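# Fit round belt into both pulley grooves with two arms

## Task

Seat the round belt in the groove of each of the two pulleys, with the belt running uncrossed between them.

## Robot and tools

ROBOT. Two arms, left_arm and right_arm, work on one table. Calibrated base positions in the scene frame: left_arm at (-0.023, +0.308, +0.026) m, right_arm at (+0.028, -0.261, +0.002) m, both nearly unrotated about z. Scene frame: origin at table-top height midway between the nominal bases, +z up, +x out over the table, left_arm on the +y side (arm names do not match image left/right). Each gripper's fingers point along its own +z and open and close along its own y. The reported end_effector_position is the spot between the pads, roughly 1 cm behind the tips. Joint ranges in rad: waist -2.618 to 3.054, shoulder 0.000 to 3.142, elbow 0.000 to 3.142 (straight at 2.901), wrist pitch and wrist yaw -1.571 to 1.571, wrist roll -2.094 to 2.094.

COMMAND ROW. Every motion uses a row of 14 numbers, each in [-1, 1], always covering both arms: dx, dy, dz, rx, ry, rz, opening for left_arm, then the same seven for right_arm. The first six are an offset, not a pose: they are measured from that arm's current Hand target and along that Hand target's own axes. A value of 1.0 equals 0.6 m of travel or 180 degrees of turn; rx, ry, rz form a single rotation vector. The opening is absolute: +1 fully open (0.094 m), -1 closed. Six zeros re-command the current Hand target. To leave a gripper alone, repeat its present opening, because 0 is a real command (half open).

execute_actions: argument actions is a list of actions; each action is a table of up to 15 rows, one per 1/30 s step, and a short table repeats its last row to fill 15 steps. All rows of one action count from the Hand target at that action's start, so a repeated offset keeps moving the arm further. cameras picks image names; ["all"] gives all, [] none; omitted or null means all only when actions is empty. An empty actions list returns state and images.

move: target is one 14-number row or a list of up to 15 rows; every row is an offset from the same starting Hand targets, not from the previous row. The grippers follow straight paths, turning the short way, and all arms finish together; a path lasts at least 0.5 s and is cut off at 10 s. speed is top path speed in m/s, 0.002 to 2.9, default 0.25 (turns up to twice that in rad/s); one value or one per target. blend (m) rounds corners in a list; 0 means stop at each. opening_speed sets how fast openings change, per second on the -1 to +1 scale, at least 0.2. grip_force limits pad force, 10 to 50 N, per arm or shared; it persists, and below full force closing is slow (about 4 s at 40, 16 s at 10). blocking=false returns after about 0.5 s while motion goes on. Paths do not avoid obstacles or the other arm; grippers lag and overshoot more at speed and near full reach. Steer around an arm's own base, since passing close can flip its shoulder posture. The result adds a move: line with the ending (done, off_target, moving, held, fault) and any limits (paced = pose clipped, held = steps withheld). done means at rest within 10 mm and 2 degrees; it says nothing about contact.

wait: seconds 0 to 10; arms keep their last command, a running move carries on. stop: brakes a running move (needs room if fast). zoom_image: camera (cam_high, cam_low, cam_board, cam_idler, cam_left_wrist, cam_right_wrist) and region [x0, y0, x1, y1] in pixels, at most 504 by 504, on the newest image of that camera. finished_scene: scene = the current scene's number; irreversible, and the belt must stay seated with the robot released.

RESULTS. Positions (m) and quat_wxyz are in the scene frame. Hand target is the last commanded pose after clipping; grippers often rest short of it and a further command, even all zeros, asks again. Orientation commands are clipped to 40 degrees from the measured one each step. Friction and weight can leave a gripper low, short or tilted, especially far out; tiny moves may not happen or go sideways, so check pose after each move. grip_measured uses the opening scale and reads up to about 2.5 mm wide when empty; on a part it reads below its true width. grip_effort_nm is motor effort (negative = closing), not pad force. Joint torques are raw drive outputs including arm weight; entries 1 to 3 wrap at ±28 N m. Joint velocities may say within noise. Images come at 896x504; calibration of fixed cameras can be off by a couple of degrees and millimetres.

AVOID. Any contact or squeeze between the two arms, including one gripper closing on the other's fingers. Hard hits on fixed or heavy objects, fast impacts, and pressing far past a contact. Letting the belt drop, flying off, or leaving anything off the table. Strain on the wrist camera cables. Arm stops of any kind. Long stretched holds or pushing at unreachable poses heat motors: MOTOR HOT appears at 75 °C, at 90 °C the arm folds and idles, at 100 °C it goes limp. To end a push, command the target back past the gripper. Close gently on soft or round parts.

Each tool is called after ">>>" in YAML: its name, and indented under it one key for each argument.

## Session

>>> execute_actions:
  actions: []

Scene clock: 0.00 s.
left_arm: end_effector_position=(+0.3678, +0.3007, +0.1042) grip_measured=+1.000 grip_effort_nm=n/a end_effector_quat_wxyz=(+0.569, -0.013, +0.822, -0.008) | right_arm: end_effector_position=(+0.4090, -0.2606, +0.0699) grip_measured=+1.000 grip_effort_nm=n/a end_effector_quat_wxyz=(+0.549, +0.016, +0.834, -0.045)
Joint positions: left_arm=[-0.03 1.581 0.342 0.878 -0.035 -0.043 0.094] | right_arm=[0.068 1.56 0.325 0.826 0.16 0.006 0.094]
Joint velocities: within noise
Joint torques (N m): no reading
Heat: left arm: 33 °C; right arm: 32 °C.
Hand target: left_arm +0.3701, +0.3014, +0.1091; +0.575, -0.013, +0.818, -0.005 | right_arm +0.4110, -0.2614, +0.0740; +0.554, +0.019, +0.831, -0.045
Tool commands: left_gripper/opening=+1.0 right_gripper/opening=+1.0

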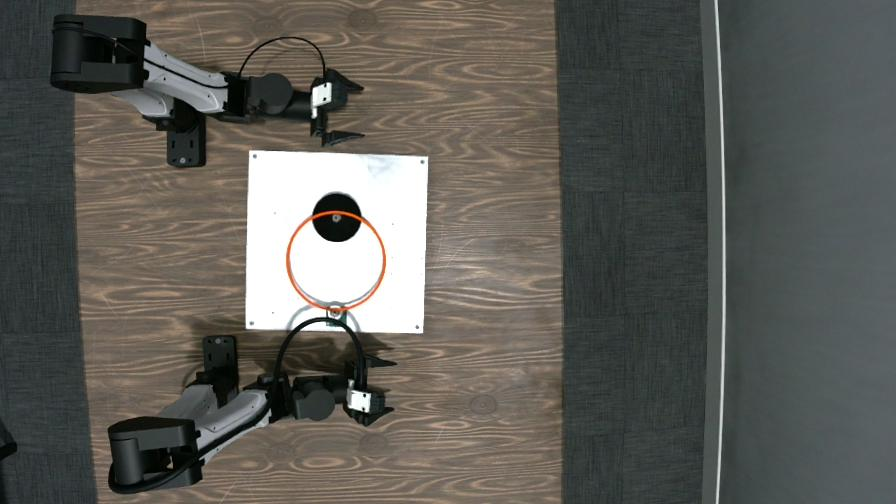

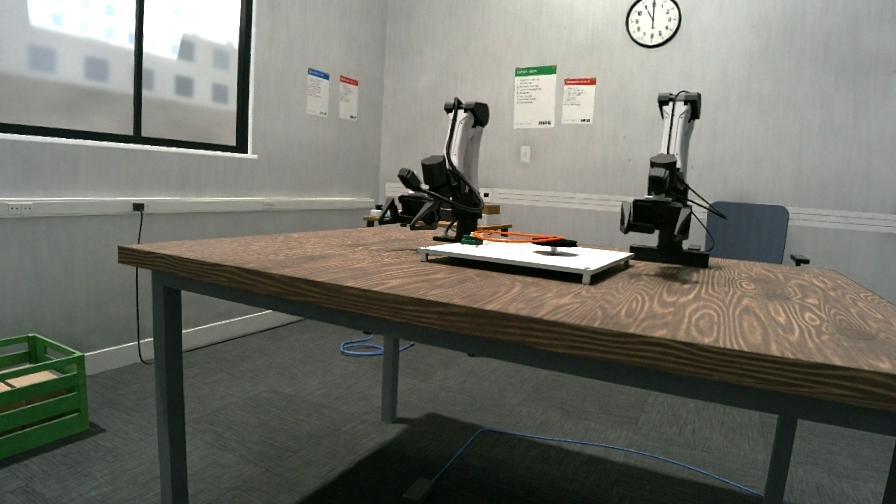

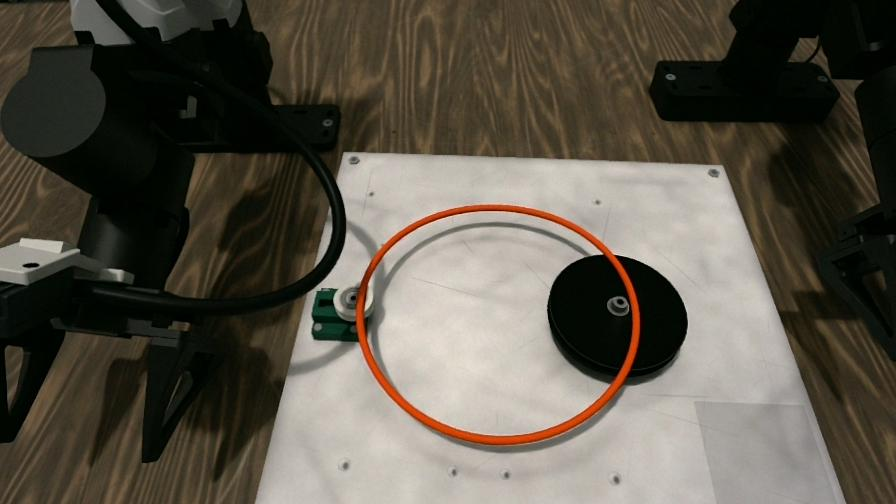

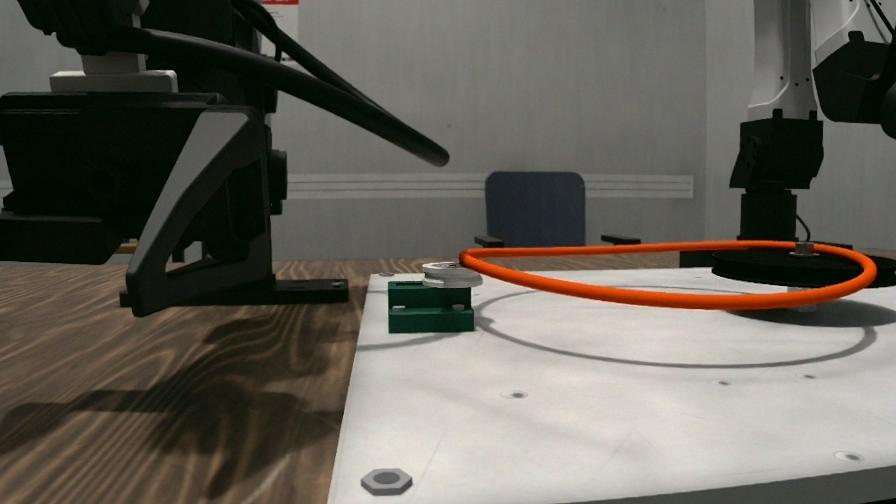

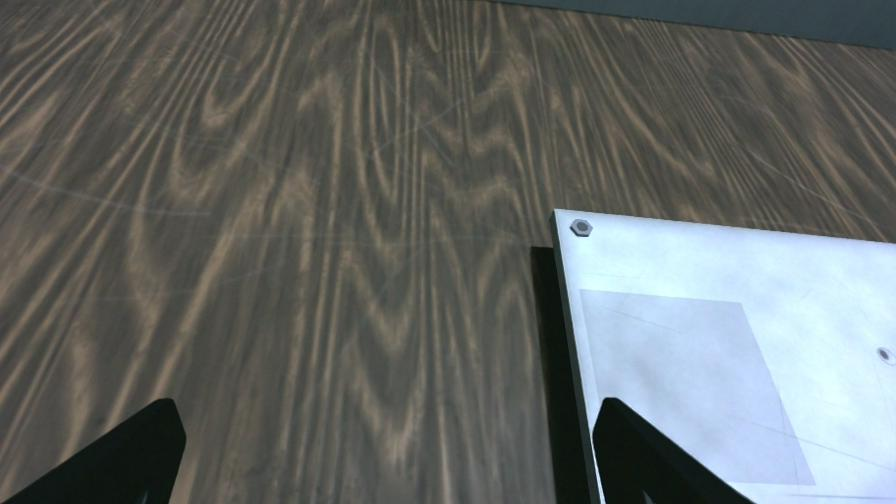

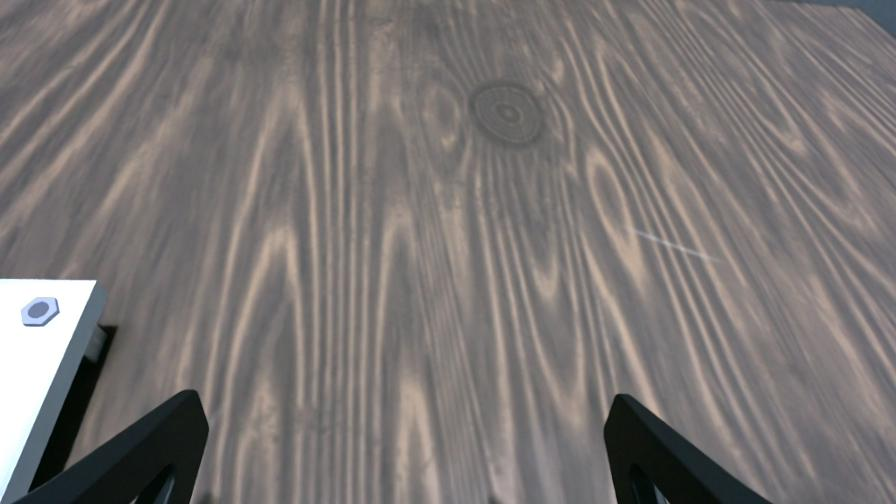

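>>> zoom_image:
  camera: "cam_board"
  region: [290, 180, 490, 380]

>>> zoom_image:
  camera: "cam_idler"
  region: [350, 220, 550, 360]

>>> zoom_image:
  camera: "cam_idler"
  region: [640, 200, 896, 380]

>>> zoom_image:
  camera: "cam_high"
  region: [230, 140, 440, 350]

>>> zoom_image:
  camera: "cam_board"
  region: [480, 180, 730, 430]

Scaled by 2.520 from the camera's 896x504 image, which has a finer 1280x720 frame.

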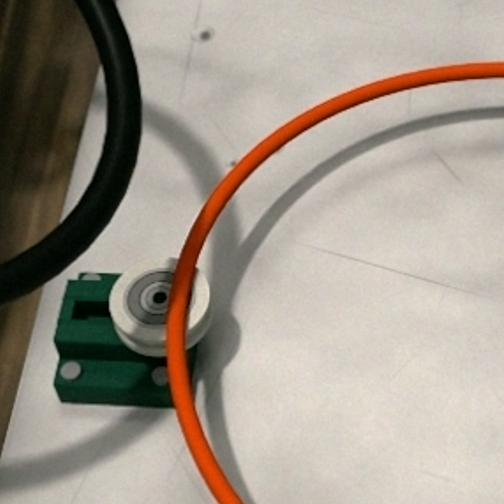

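Scaled by 2.520 from the camera's 896x504 image, which has a finer 1280x720 frame.

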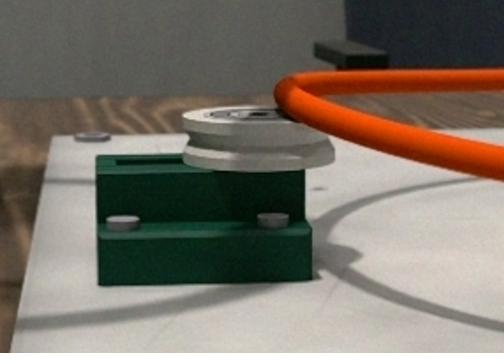

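Scaled by 1.969 from the camera's 896x504 image, which has a finer 1280x720 frame.

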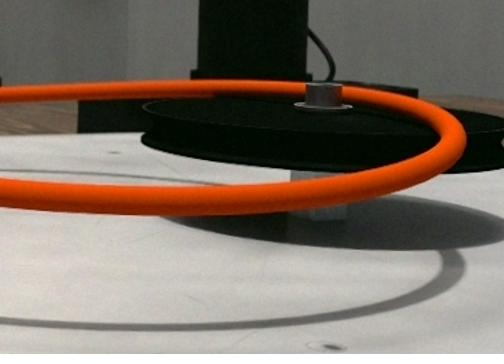

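Scaled by 2.400 from the camera's 896x504 image, which has a finer 1280x720 frame.

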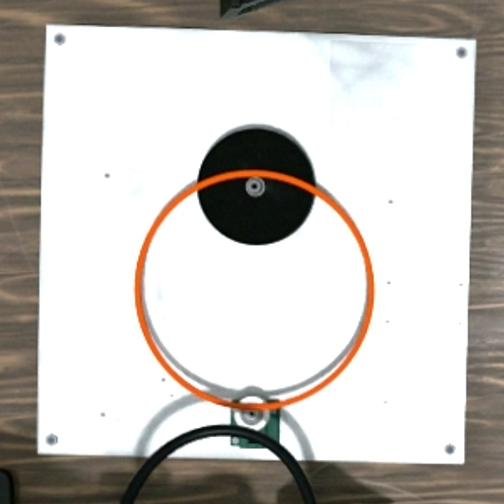

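Scaled by 2.016 from the camera's 896x504 image, which has a finer 1280x720 frame.

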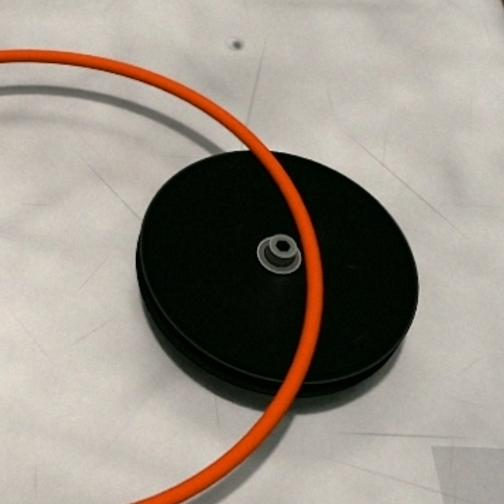

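>>> move:
  target: [-0.0942, 0, -0.0339, 0, 0.39, 0, -0.3, -0.0923, -0.0053, -0.0382, 0, 0.375, 0, -0.3]
  speed: 0.3
  cameras: ["cam_board", "cam_idler", "cam_left_wrist", "cam_right_wrist"]

Scene clock: 277.00 s.
left_arm: end_effector_position=(+0.3697, +0.3037, +0.1708) grip_measured=-0.298 grip_effort_nm=-0.12 end_effector_quat_wxyz=(+0.011, -0.012, +1.000, -0.002) | right_arm: end_effector_position=(+0.4098, -0.2623, +0.1349) grip_measured=-0.297 grip_effort_nm=-0.18 end_effector_quat_wxyz=(+0.008, +0.029, +0.999, -0.038)
Joint positions: left_arm=[-0.004 2.038 1.971 -1.481 0.005 -0.034 0.033] | right_arm=[0.026 1.992 1.856 -1.423 0.077 0.089 0.033]
Joint torques (N m): left_arm=[0.08 -9.18 8.54 0.11 0.26 0.23] | right_arm=[-0.14 -9.26 8.76 0.21 -0.19 0.21]
Heat: left arm: 37 °C; right arm: 45 °C.
Hand target: left_arm +0.3700, +0.3029, +0.1691; +0.000, -0.008, +1.000, -0.012 | right_arm +0.4109, -0.2614, +0.1338; -0.001, +0.041, +0.999, -0.027
Off the commanded pose: left_arm 0.002 m, 2 deg | right_arm 0.002 m, 2 deg.
move: done
camera_calibration:
cam_left_wrist: T_world_to_cam=[[0.0777128, -0.995289, 0.0579745, 0.25489], [-0.865019, -0.0384013, 0.500267, 0.286822], [-0.495683, -0.0890262, -0.863928, 0.455155], [0, 0, 0, 1]] pos_world=[0.453912, 0.305224, 0.234956]
cam_right_wrist: T_world_to_cam=[[-0.0123738, -0.992119, 0.124687, -0.280689], [-0.84593, 0.0768736, 0.527724, 0.331014], [-0.533151, -0.0989466, -0.840214, 0.411187], [0, 0, 0, 1]] pos_world=[0.495766, -0.263238, 0.2058]
Images, in order (width x height): cam_board 896x504, cam_idler 896x504, cam_left_wrist 896x504, cam_right_wrist 896x504.

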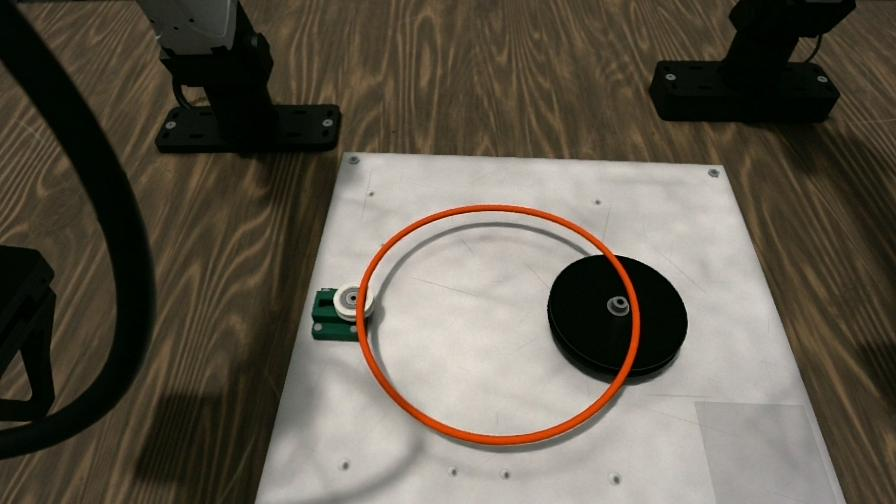

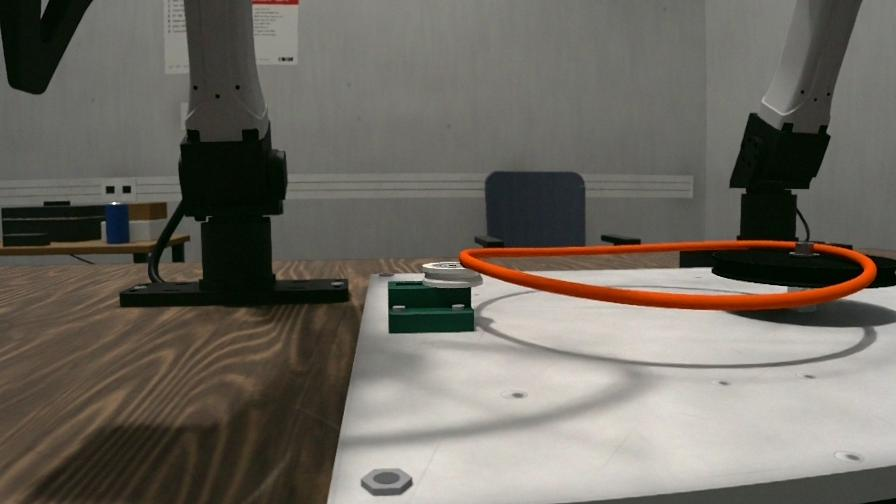

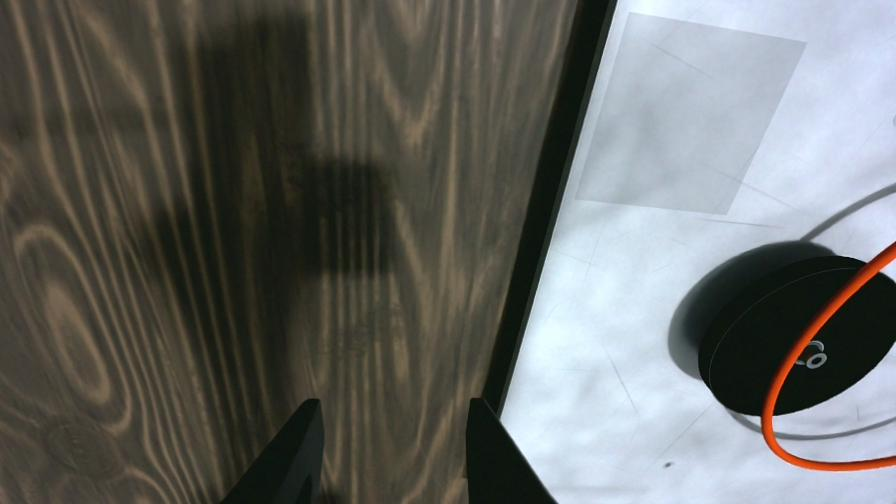

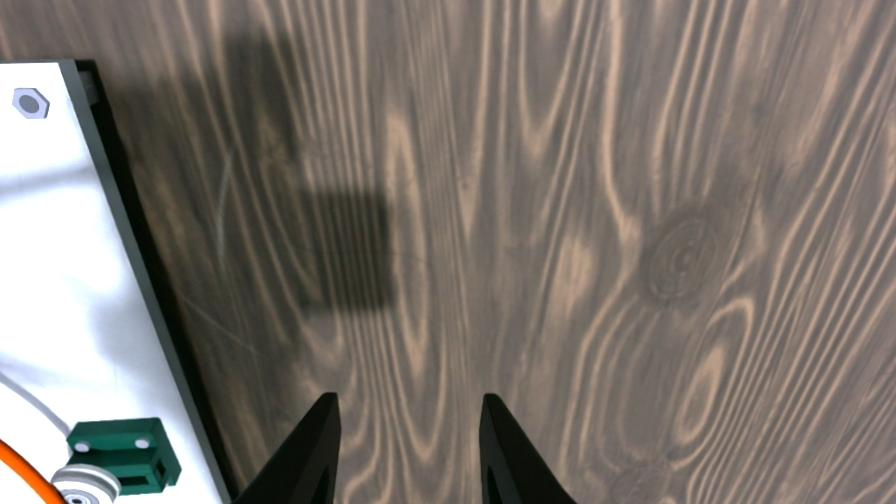

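>>> move:
  target: [-0.04, -0.4155, 0.0417, -0.0069, 0.004, 0.338, -0.3, 0.3028, 0.2842, -0.0255, -0.007, -0.0217, -0.804, -0.3]
  speed: 0.35
  cameras: ["cam_high", "cam_board", "cam_idler", "cam_left_wrist", "cam_right_wrist"]

Scene clock: 306.87 s.
left_arm: end_effector_position=(+0.3986, +0.0529, +0.1561) grip_measured=-0.298 grip_effort_nm=-0.12 end_effector_quat_wxyz=(+0.073, +0.492, +0.868, -0.004) | right_arm: end_effector_position=(+0.2490, -0.0809, +0.1363) grip_measured=-0.297 grip_effort_nm=-0.18 end_effector_quat_wxyz=(+0.021, +0.935, -0.355, +0.008)
Joint positions: left_arm=[-0.537 2.446 2.582 -1.561 0.005 0.488 0.033] | right_arm=[0.698 1.646 1.429 -1.382 0.034 -1.712 0.033]
Joint torques (N m): left_arm=[-0.35 -11.82 8.25 0.33 0.05 0.28] | right_arm=[0.84 -10.65 4.85 0.4 -0.32 -0.15]
Heat: left arm: 40 °C; right arm: 39 °C.
Hand target: left_arm +0.3978, +0.0534, +0.1499; +0.000, +0.500, +0.866, +0.000 | right_arm +0.2440, -0.0759, +0.1399; +0.000, +0.940, -0.342, +0.000
Off the commanded pose: left_arm 0.006 m, 8 deg | right_arm 0.008 m, 3 deg.
joint sent to its limit (left arm) — joint 4 (wrist pitch), lower limit. The joint targets are off in orientation, not in position.
move: off_target (left_arm, right_arm)
camera_calibration:
cam_left_wrist: T_world_to_cam=[[-0.829743, -0.558115, -0.00582053, 0.35241], [-0.513163, 0.758729, 0.40124, 0.142597], [-0.219522, 0.335913, -0.915955, 0.310033], [0, 0, 0, 1]] pos_world=[0.433644, -0.0156508, 0.228812]
cam_right_wrist: T_world_to_cam=[[0.626762, 0.779072, 0.0146969, -0.10376], [0.635874, -0.522279, 0.568233, -0.242693], [0.45037, -0.346802, -0.822736, 0.0773126], [0, 0, 0, 1]] pos_world=[0.184535, -0.0191052, 0.203039]
Images, in order (width x height): cam_high 896x504, cam_board 896x504, cam_idler 896x504, cam_left_wrist 896x504, cam_right_wrist 896x504.

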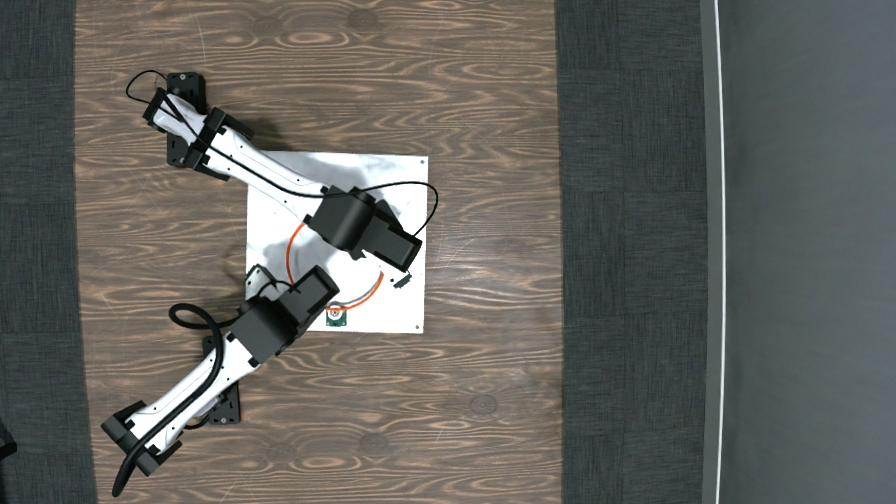

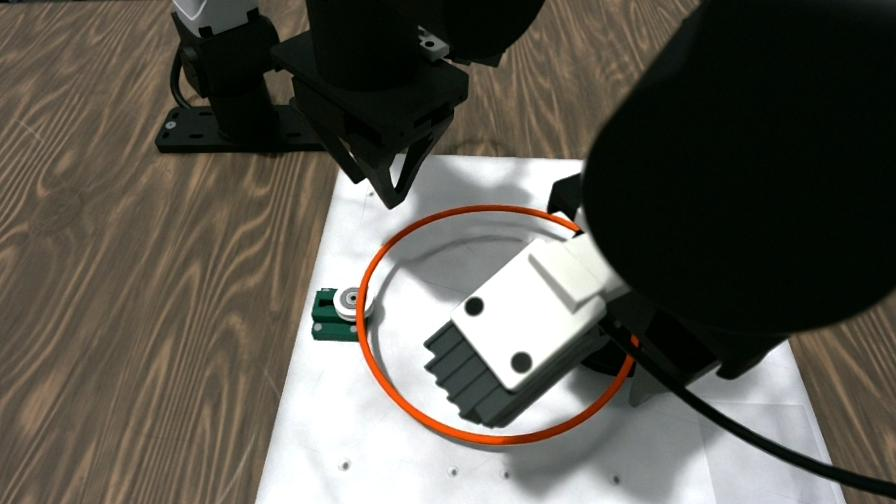

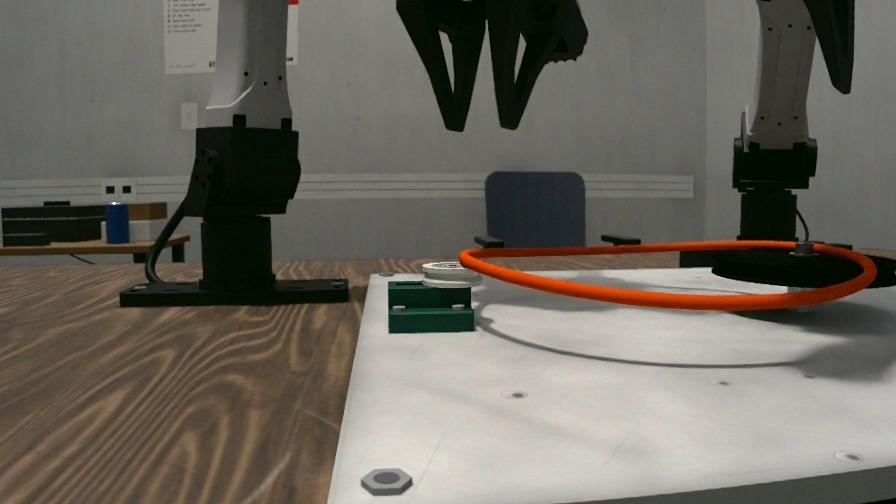

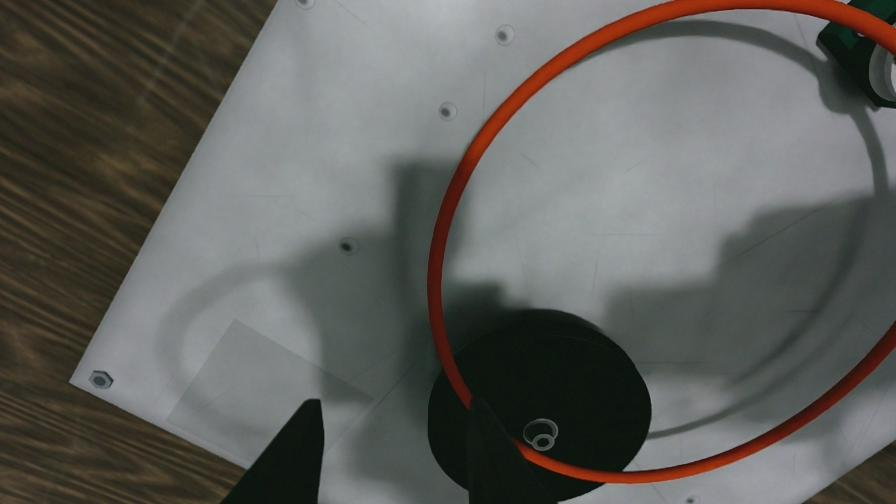

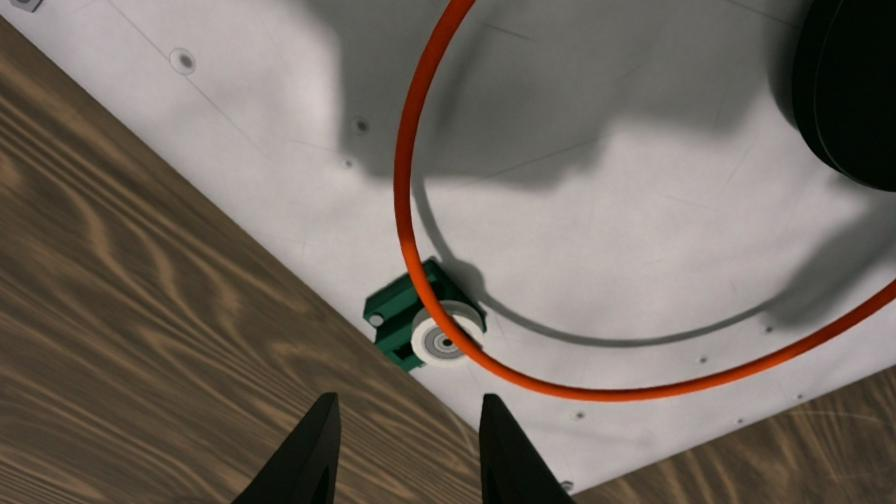

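>>> move:
  target: [0.0013, -0.012, 0.1, 0, 0, 0, -0.3, -0.0225, 0.0017, 0.0688, 0, 0, 0.0444, -0.3]
  speed: 0.12
  cameras: ["cam_board", "cam_idler", "cam_left_wrist", "cam_right_wrist"]

Scene clock: 366.93 s.
left_arm: end_effector_position=(+0.3918, +0.0536, +0.1013) grip_measured=-0.298 grip_effort_nm=-0.12 end_effector_quat_wxyz=(+0.008, +0.495, +0.869, -0.002) | right_arm: end_effector_position=(+0.2367, -0.0748, +0.0962) grip_measured=-0.297 grip_effort_nm=-0.18 end_effector_quat_wxyz=(+0.022, +0.913, -0.406, +0.007)
Joint positions: left_arm=[-0.543 2.546 2.552 -1.561 0.005 0.488 0.033] | right_arm=[0.741 1.641 1.264 -1.228 0.031 -1.557 0.033]
Joint torques (N m): left_arm=[-0.98 -12.94 5.96 0.43 0.01 0.11] | right_arm=[1.1 -10.37 4.67 0.51 -0.31 0.18]
Heat: left arm: 50 °C; right arm: 40 °C.
Hand target: left_arm +0.3913, +0.0506, +0.0899; +0.000, +0.500, +0.866, +0.000 | right_arm +0.2329, -0.0680, +0.0986; +0.000, +0.914, -0.406, +0.000
Off the commanded pose: left_arm 0.012 m, 1 deg | right_arm 0.008 m, 3 deg.
move: off_target (left_arm, right_arm)
camera_calibration:
cam_left_wrist: T_world_to_cam=[[-0.830774, -0.554461, 0.0488655, 0.341491], [-0.458244, 0.73115, 0.505403, 0.129982], [-0.315954, 0.397483, -0.861499, 0.28711], [0, 0, 0, 1]] pos_world=[0.433979, -0.0198139, 0.164964]
cam_right_wrist: T_world_to_cam=[[0.709757, 0.704332, 0.0127038, -0.125308], [0.573815, -0.588508, 0.569556, -0.199165], [0.408633, -0.396957, -0.821854, 0.0579287], [0, 0, 0, 1]] pos_world=[0.17955, -0.00595669, 0.162636]
Images, in order (width x height): cam_board 896x504, cam_idler 896x504, cam_left_wrist 896x504, cam_right_wrist 896x504.

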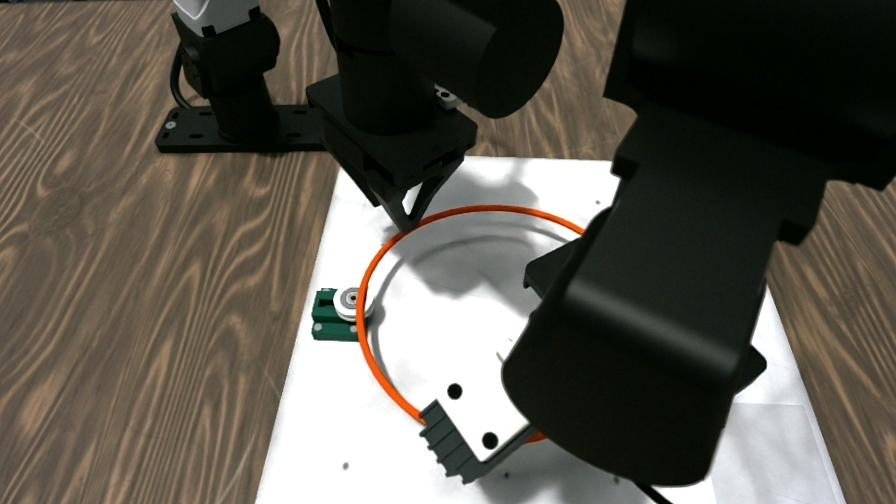

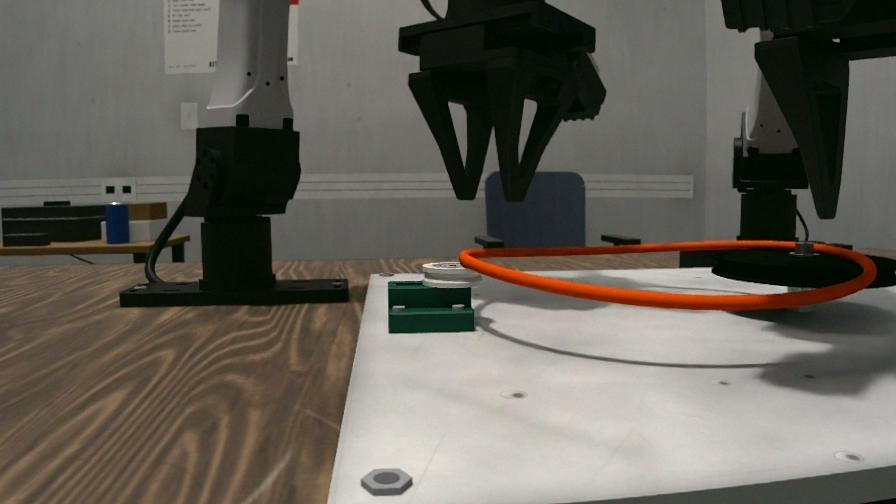

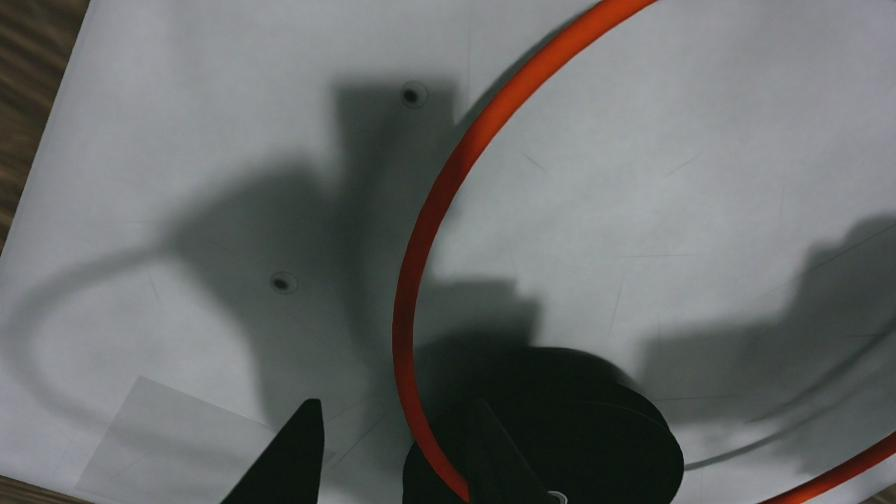

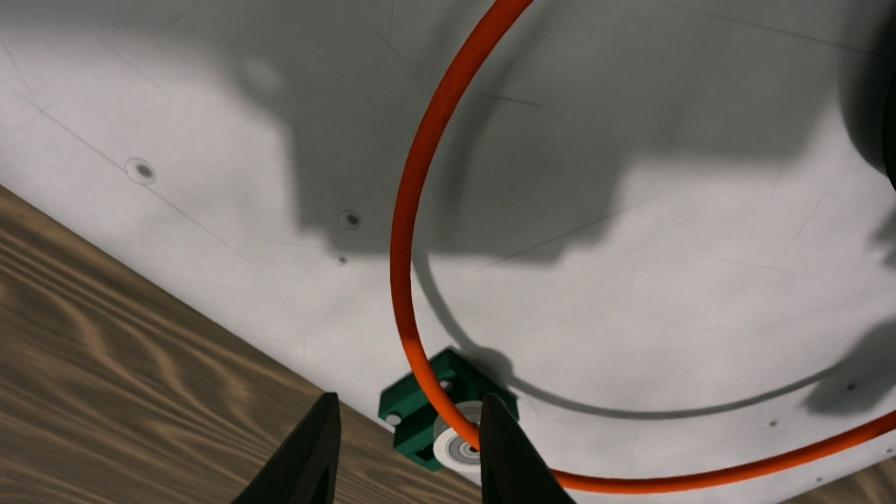

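>>> move:
  target: [0, 0, 0.0517, 0, 0, 0, -0.3, 0, -0.002, 0.055, 0, 0, 0, -0.3]
  speed: 0.08
  cameras: ["cam_idler", "cam_left_wrist", "cam_right_wrist"]

Scene clock: 389.73 s.
left_arm: end_effector_position=(+0.3879, +0.0560, +0.0577) grip_measured=-0.298 grip_effort_nm=-0.12 end_effector_quat_wxyz=(-0.015, +0.495, +0.869, -0.002) | right_arm: end_effector_position=(+0.2375, -0.0740, +0.0701) grip_measured=-0.297 grip_effort_nm=-0.18 end_effector_quat_wxyz=(+0.011, +0.913, -0.407, +0.012)
Joint positions: left_arm=[-0.543 2.546 2.377 -1.432 0.005 0.488 0.033] | right_arm=[0.741 1.641 1.159 -1.099 0.031 -1.557 0.033]
Joint torques (N m): left_arm=[-0.7 -15.84 4.96 0.6 0.02 0.16] | right_arm=[1.09 -7.5 4.74 0.58 -0.31 0.19]
Heat: left arm: 51 °C; right arm: 41 °C.
Hand target: left_arm +0.3913, +0.0507, +0.0589; +0.000, +0.500, +0.866, +0.000 | right_arm +0.2339, -0.0671, +0.0656; +0.000, +0.914, -0.406, +0.000
Off the commanded pose: left_arm 0.006 m, 2 deg | right_arm 0.009 m, 2 deg.
move: done
camera_calibration:
cam_left_wrist: T_world_to_cam=[[-0.828429, -0.555907, 0.0683529, 0.339696], [-0.437441, 0.718394, 0.540884, 0.139006], [-0.349786, 0.418184, -0.838315, 0.257964], [0, 0, 0, 1]] pos_world=[0.432453, -0.0188982, 0.11785]
cam_right_wrist: T_world_to_cam=[[0.709319, 0.703914, 0.0370419, -0.127672], [0.563641, -0.597957, 0.569874, -0.182702], [0.423292, -0.383344, -0.820897, 0.0339887], [0, 0, 0, 1]] pos_world=[0.179151, -0.00634856, 0.136748]
Images, in order (width x height): cam_idler 896x504, cam_left_wrist 896x504, cam_right_wrist 896x504.

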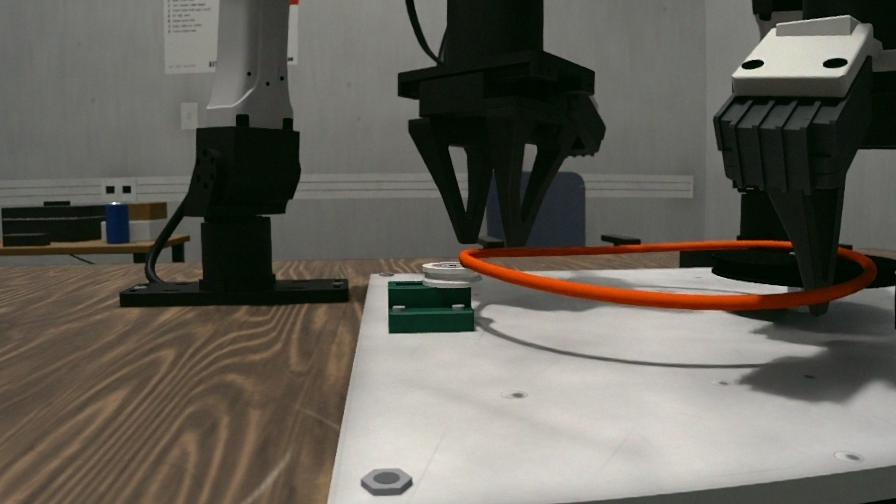

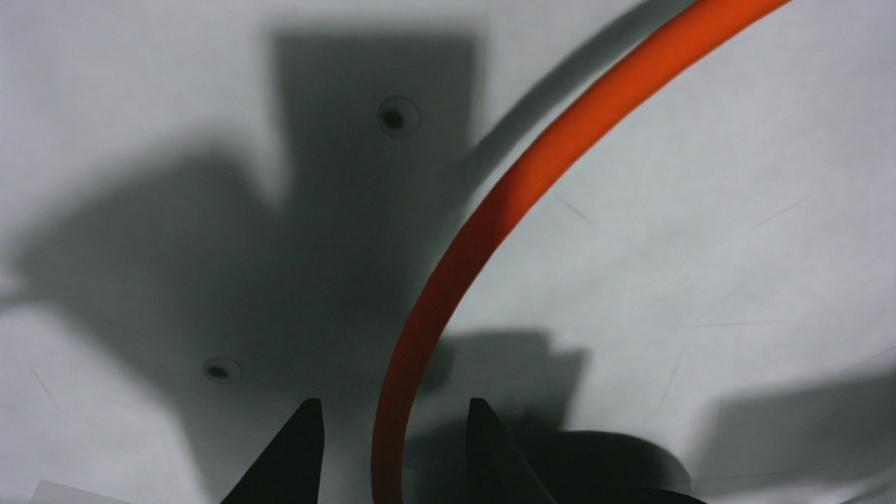

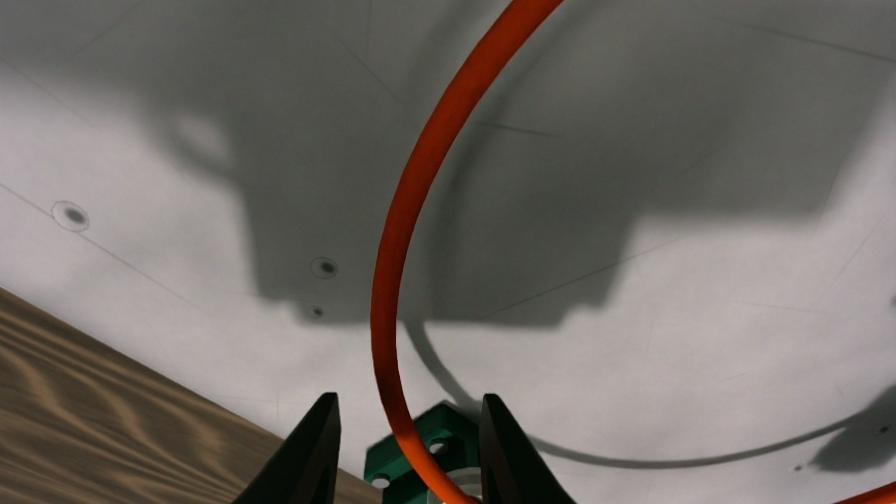

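>>> move:
  target: [0, 0, 0, 0, 0, 0, -0.3, 0, 0.0095, 0.0167, 0, 0, 0, -0.3]
  speed: 0.08
  cameras: ["cam_idler", "cam_left_wrist", "cam_right_wrist"]

Scene clock: 401.60 s.
left_arm: end_effector_position=(+0.3879, +0.0560, +0.0577) grip_measured=-0.298 grip_effort_nm=-0.12 end_effector_quat_wxyz=(-0.015, +0.495, +0.869, -0.002) | right_arm: end_effector_position=(+0.2332, -0.0781, +0.0574) grip_measured=-0.297 grip_effort_nm=-0.18 end_effector_quat_wxyz=(+0.015, +0.913, -0.406, +0.010)
Joint positions: left_arm=[-0.543 2.546 2.377 -1.432 0.005 0.488 0.033] | right_arm=[0.741 1.641 1.107 -1.056 0.031 -1.557 0.033]
Joint torques (N m): left_arm=[-0.91 -16.1 4.71 0.57 0.07 0.1] | right_arm=[1.11 -8.43 4.7 0.56 -0.31 0.19]
Heat: left arm: 54 °C; right arm: 40 °C.
Hand target: left_arm +0.3913, +0.0507, +0.0589; +0.000, +0.500, +0.866, +0.000 | right_arm +0.2296, -0.0710, +0.0556; +0.000, +0.914, -0.406, +0.000
Off the commanded pose: left_arm 0.006 m, 2 deg | right_arm 0.008 m, 2 deg.
move: done
camera_calibration:
cam_left_wrist: T_world_to_cam=[[-0.828429, -0.555907, 0.0683529, 0.339696], [-0.437441, 0.718394, 0.540884, 0.139006], [-0.349786, 0.418184, -0.838315, 0.257964], [0, 0, 0, 1]] pos_world=[0.432453, -0.0188982, 0.11785]
cam_right_wrist: T_world_to_cam=[[0.709563, 0.70411, 0.0273735, -0.120794], [0.56764, -0.59419, 0.569845, -0.17602], [0.417498, -0.388803, -0.821296, 0.0247571], [0, 0, 0, 1]] pos_world=[0.175291, -0.00991175, 0.123944]
Images, in order (width x height): cam_idler 896x504, cam_left_wrist 896x504, cam_right_wrist 896x504.

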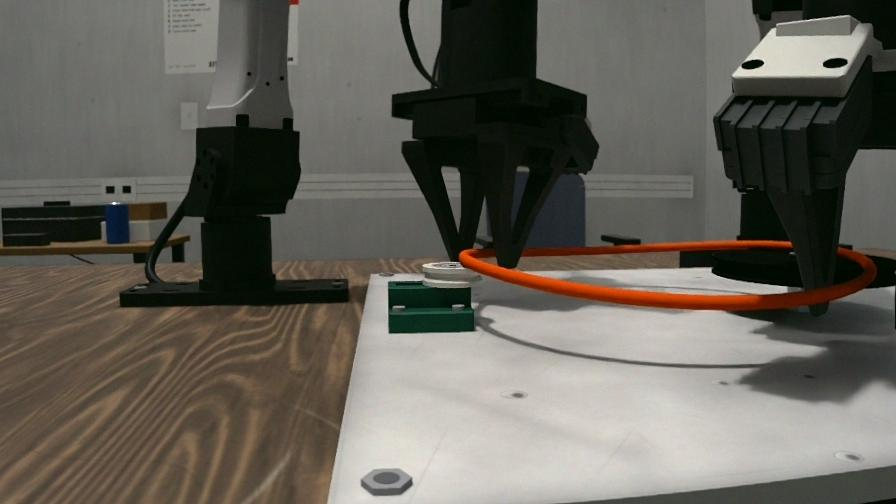

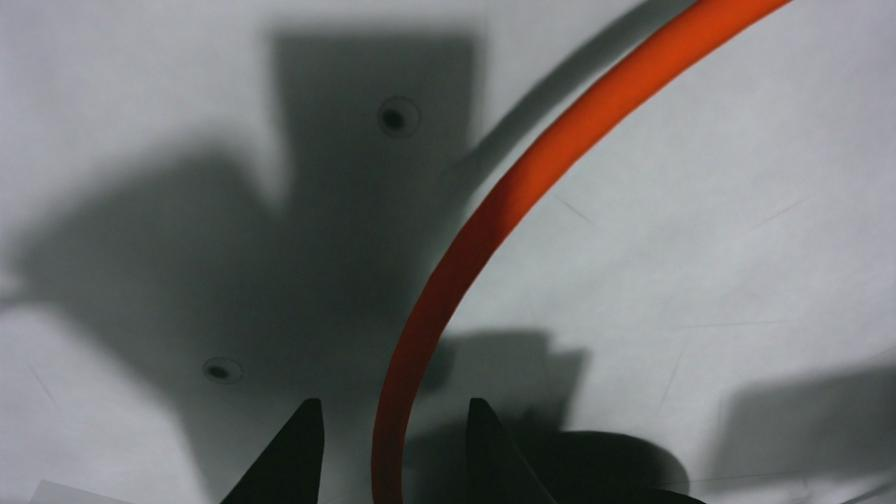

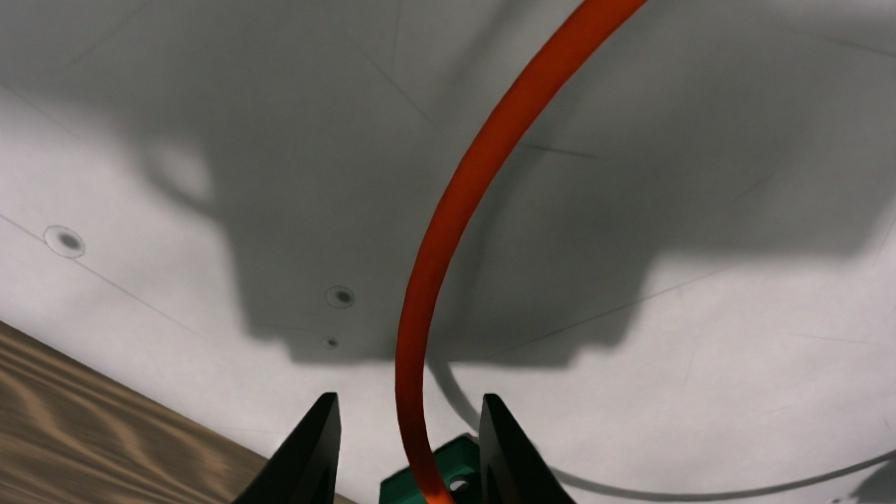

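>>> zoom_image:
  camera: "cam_idler"
  region: [400, 200, 580, 320]

Scaled by 2.800 from the camera's 896x504 image, which has a finer 1280x720 frame.

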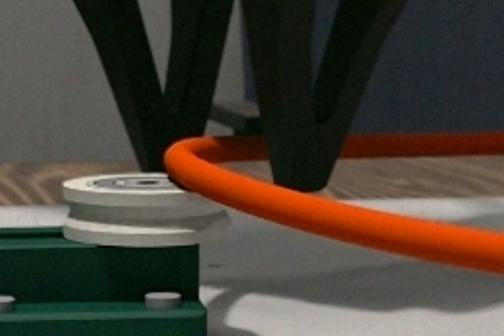

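>>> move:
  target: [0, 0, 0, 0, 0, 0, -1, 0, 0, 0, 0, 0, 0, -1]
  grip_force: 30
  speed: 0.08
  cameras: ["cam_idler", "cam_left_wrist", "cam_right_wrist"]

Scene clock: 416.53 s.
left_arm: end_effector_position=(+0.3877, +0.0548, +0.0577) grip_measured=-0.896 grip_effort_nm=-0.67 end_effector_quat_wxyz=(-0.015, +0.494, +0.870, -0.002) | right_arm: end_effector_position=(+0.2337, -0.0776, +0.0574) grip_measured=-0.895 grip_effort_nm=-0.69 end_effector_quat_wxyz=(+0.014, +0.913, -0.406, +0.011)
Joint positions: left_arm=[-0.545 2.546 2.377 -1.431 0.005 0.482 0.005] | right_arm=[0.741 1.641 1.107 -1.053 0.031 -1.557 0.005]
Joint torques (N m): left_arm=[-0.87 -16.08 4.85 0.53 0.02 0.04] | right_arm=[1.13 -8.43 4.68 0.54 -0.31 0.19]
Heat: left arm: 58 °C; right arm: 39 °C.
Hand target: left_arm +0.3913, +0.0506, +0.0589; +0.000, +0.500, +0.866, +0.000 | right_arm +0.2296, -0.0710, +0.0556; +0.000, +0.914, -0.406, +0.000
Off the commanded pose: left_arm 0.006 m, 2 deg | right_arm 0.008 m, 2 deg.
grip_force (N): 30, 30
move: done
camera_calibration:
cam_left_wrist: T_world_to_cam=[[-0.826427, -0.558981, 0.067525, 0.338304], [-0.44093, 0.717099, 0.539768, 0.141283], [-0.350142, 0.416305, -0.839101, 0.258675], [0, 0, 0, 1]] pos_world=[0.432452, -0.0198962, 0.11795]
cam_right_wrist: T_world_to_cam=[[0.709488, 0.704062, 0.0303929, -0.121704], [0.566424, -0.595386, 0.569807, -0.175803], [0.419275, -0.387056, -0.821216, 0.0244419], [0, 0, 0, 1]] pos_world=[0.175679, -0.0095235, 0.123945]
Images, in order (width x height): cam_idler 896x504, cam_left_wrist 896x504, cam_right_wrist 896x504.

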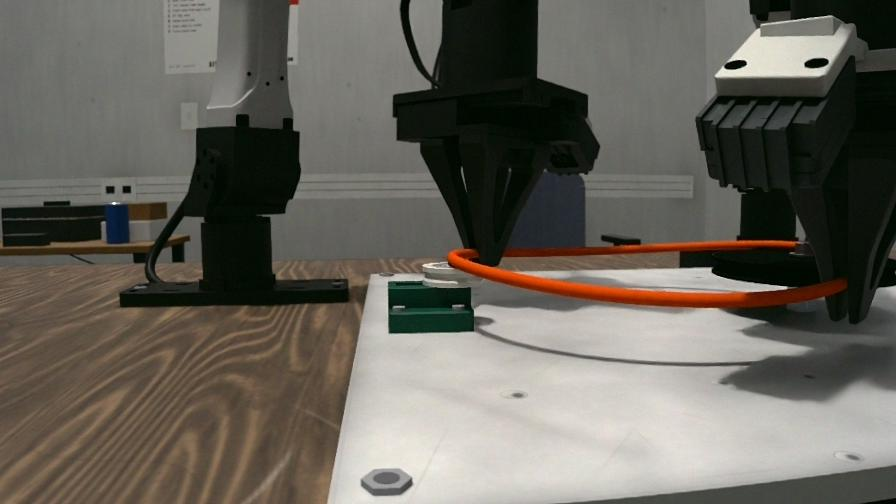

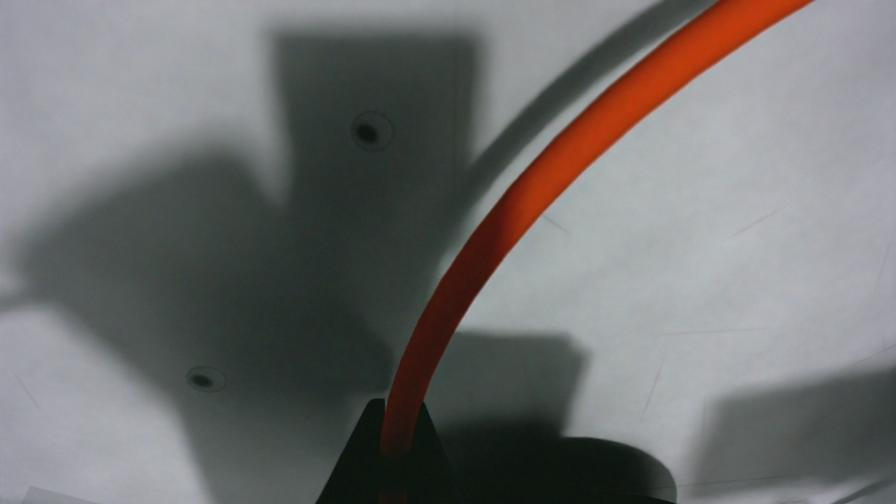

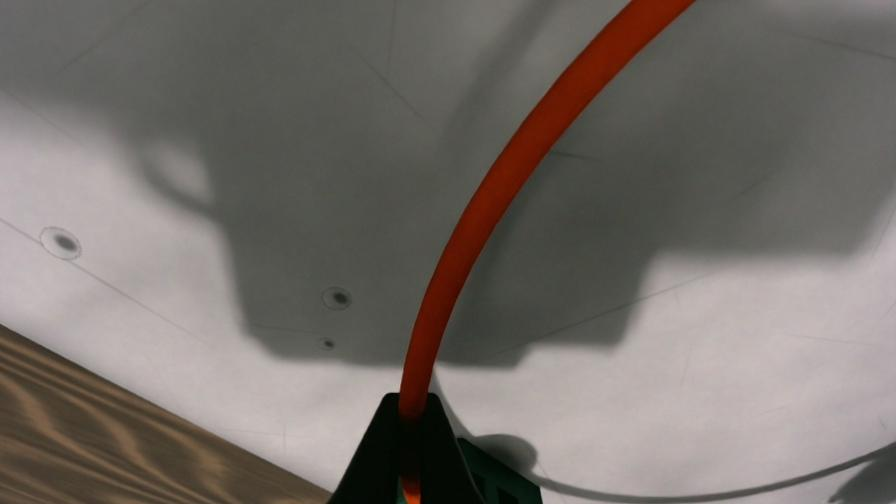

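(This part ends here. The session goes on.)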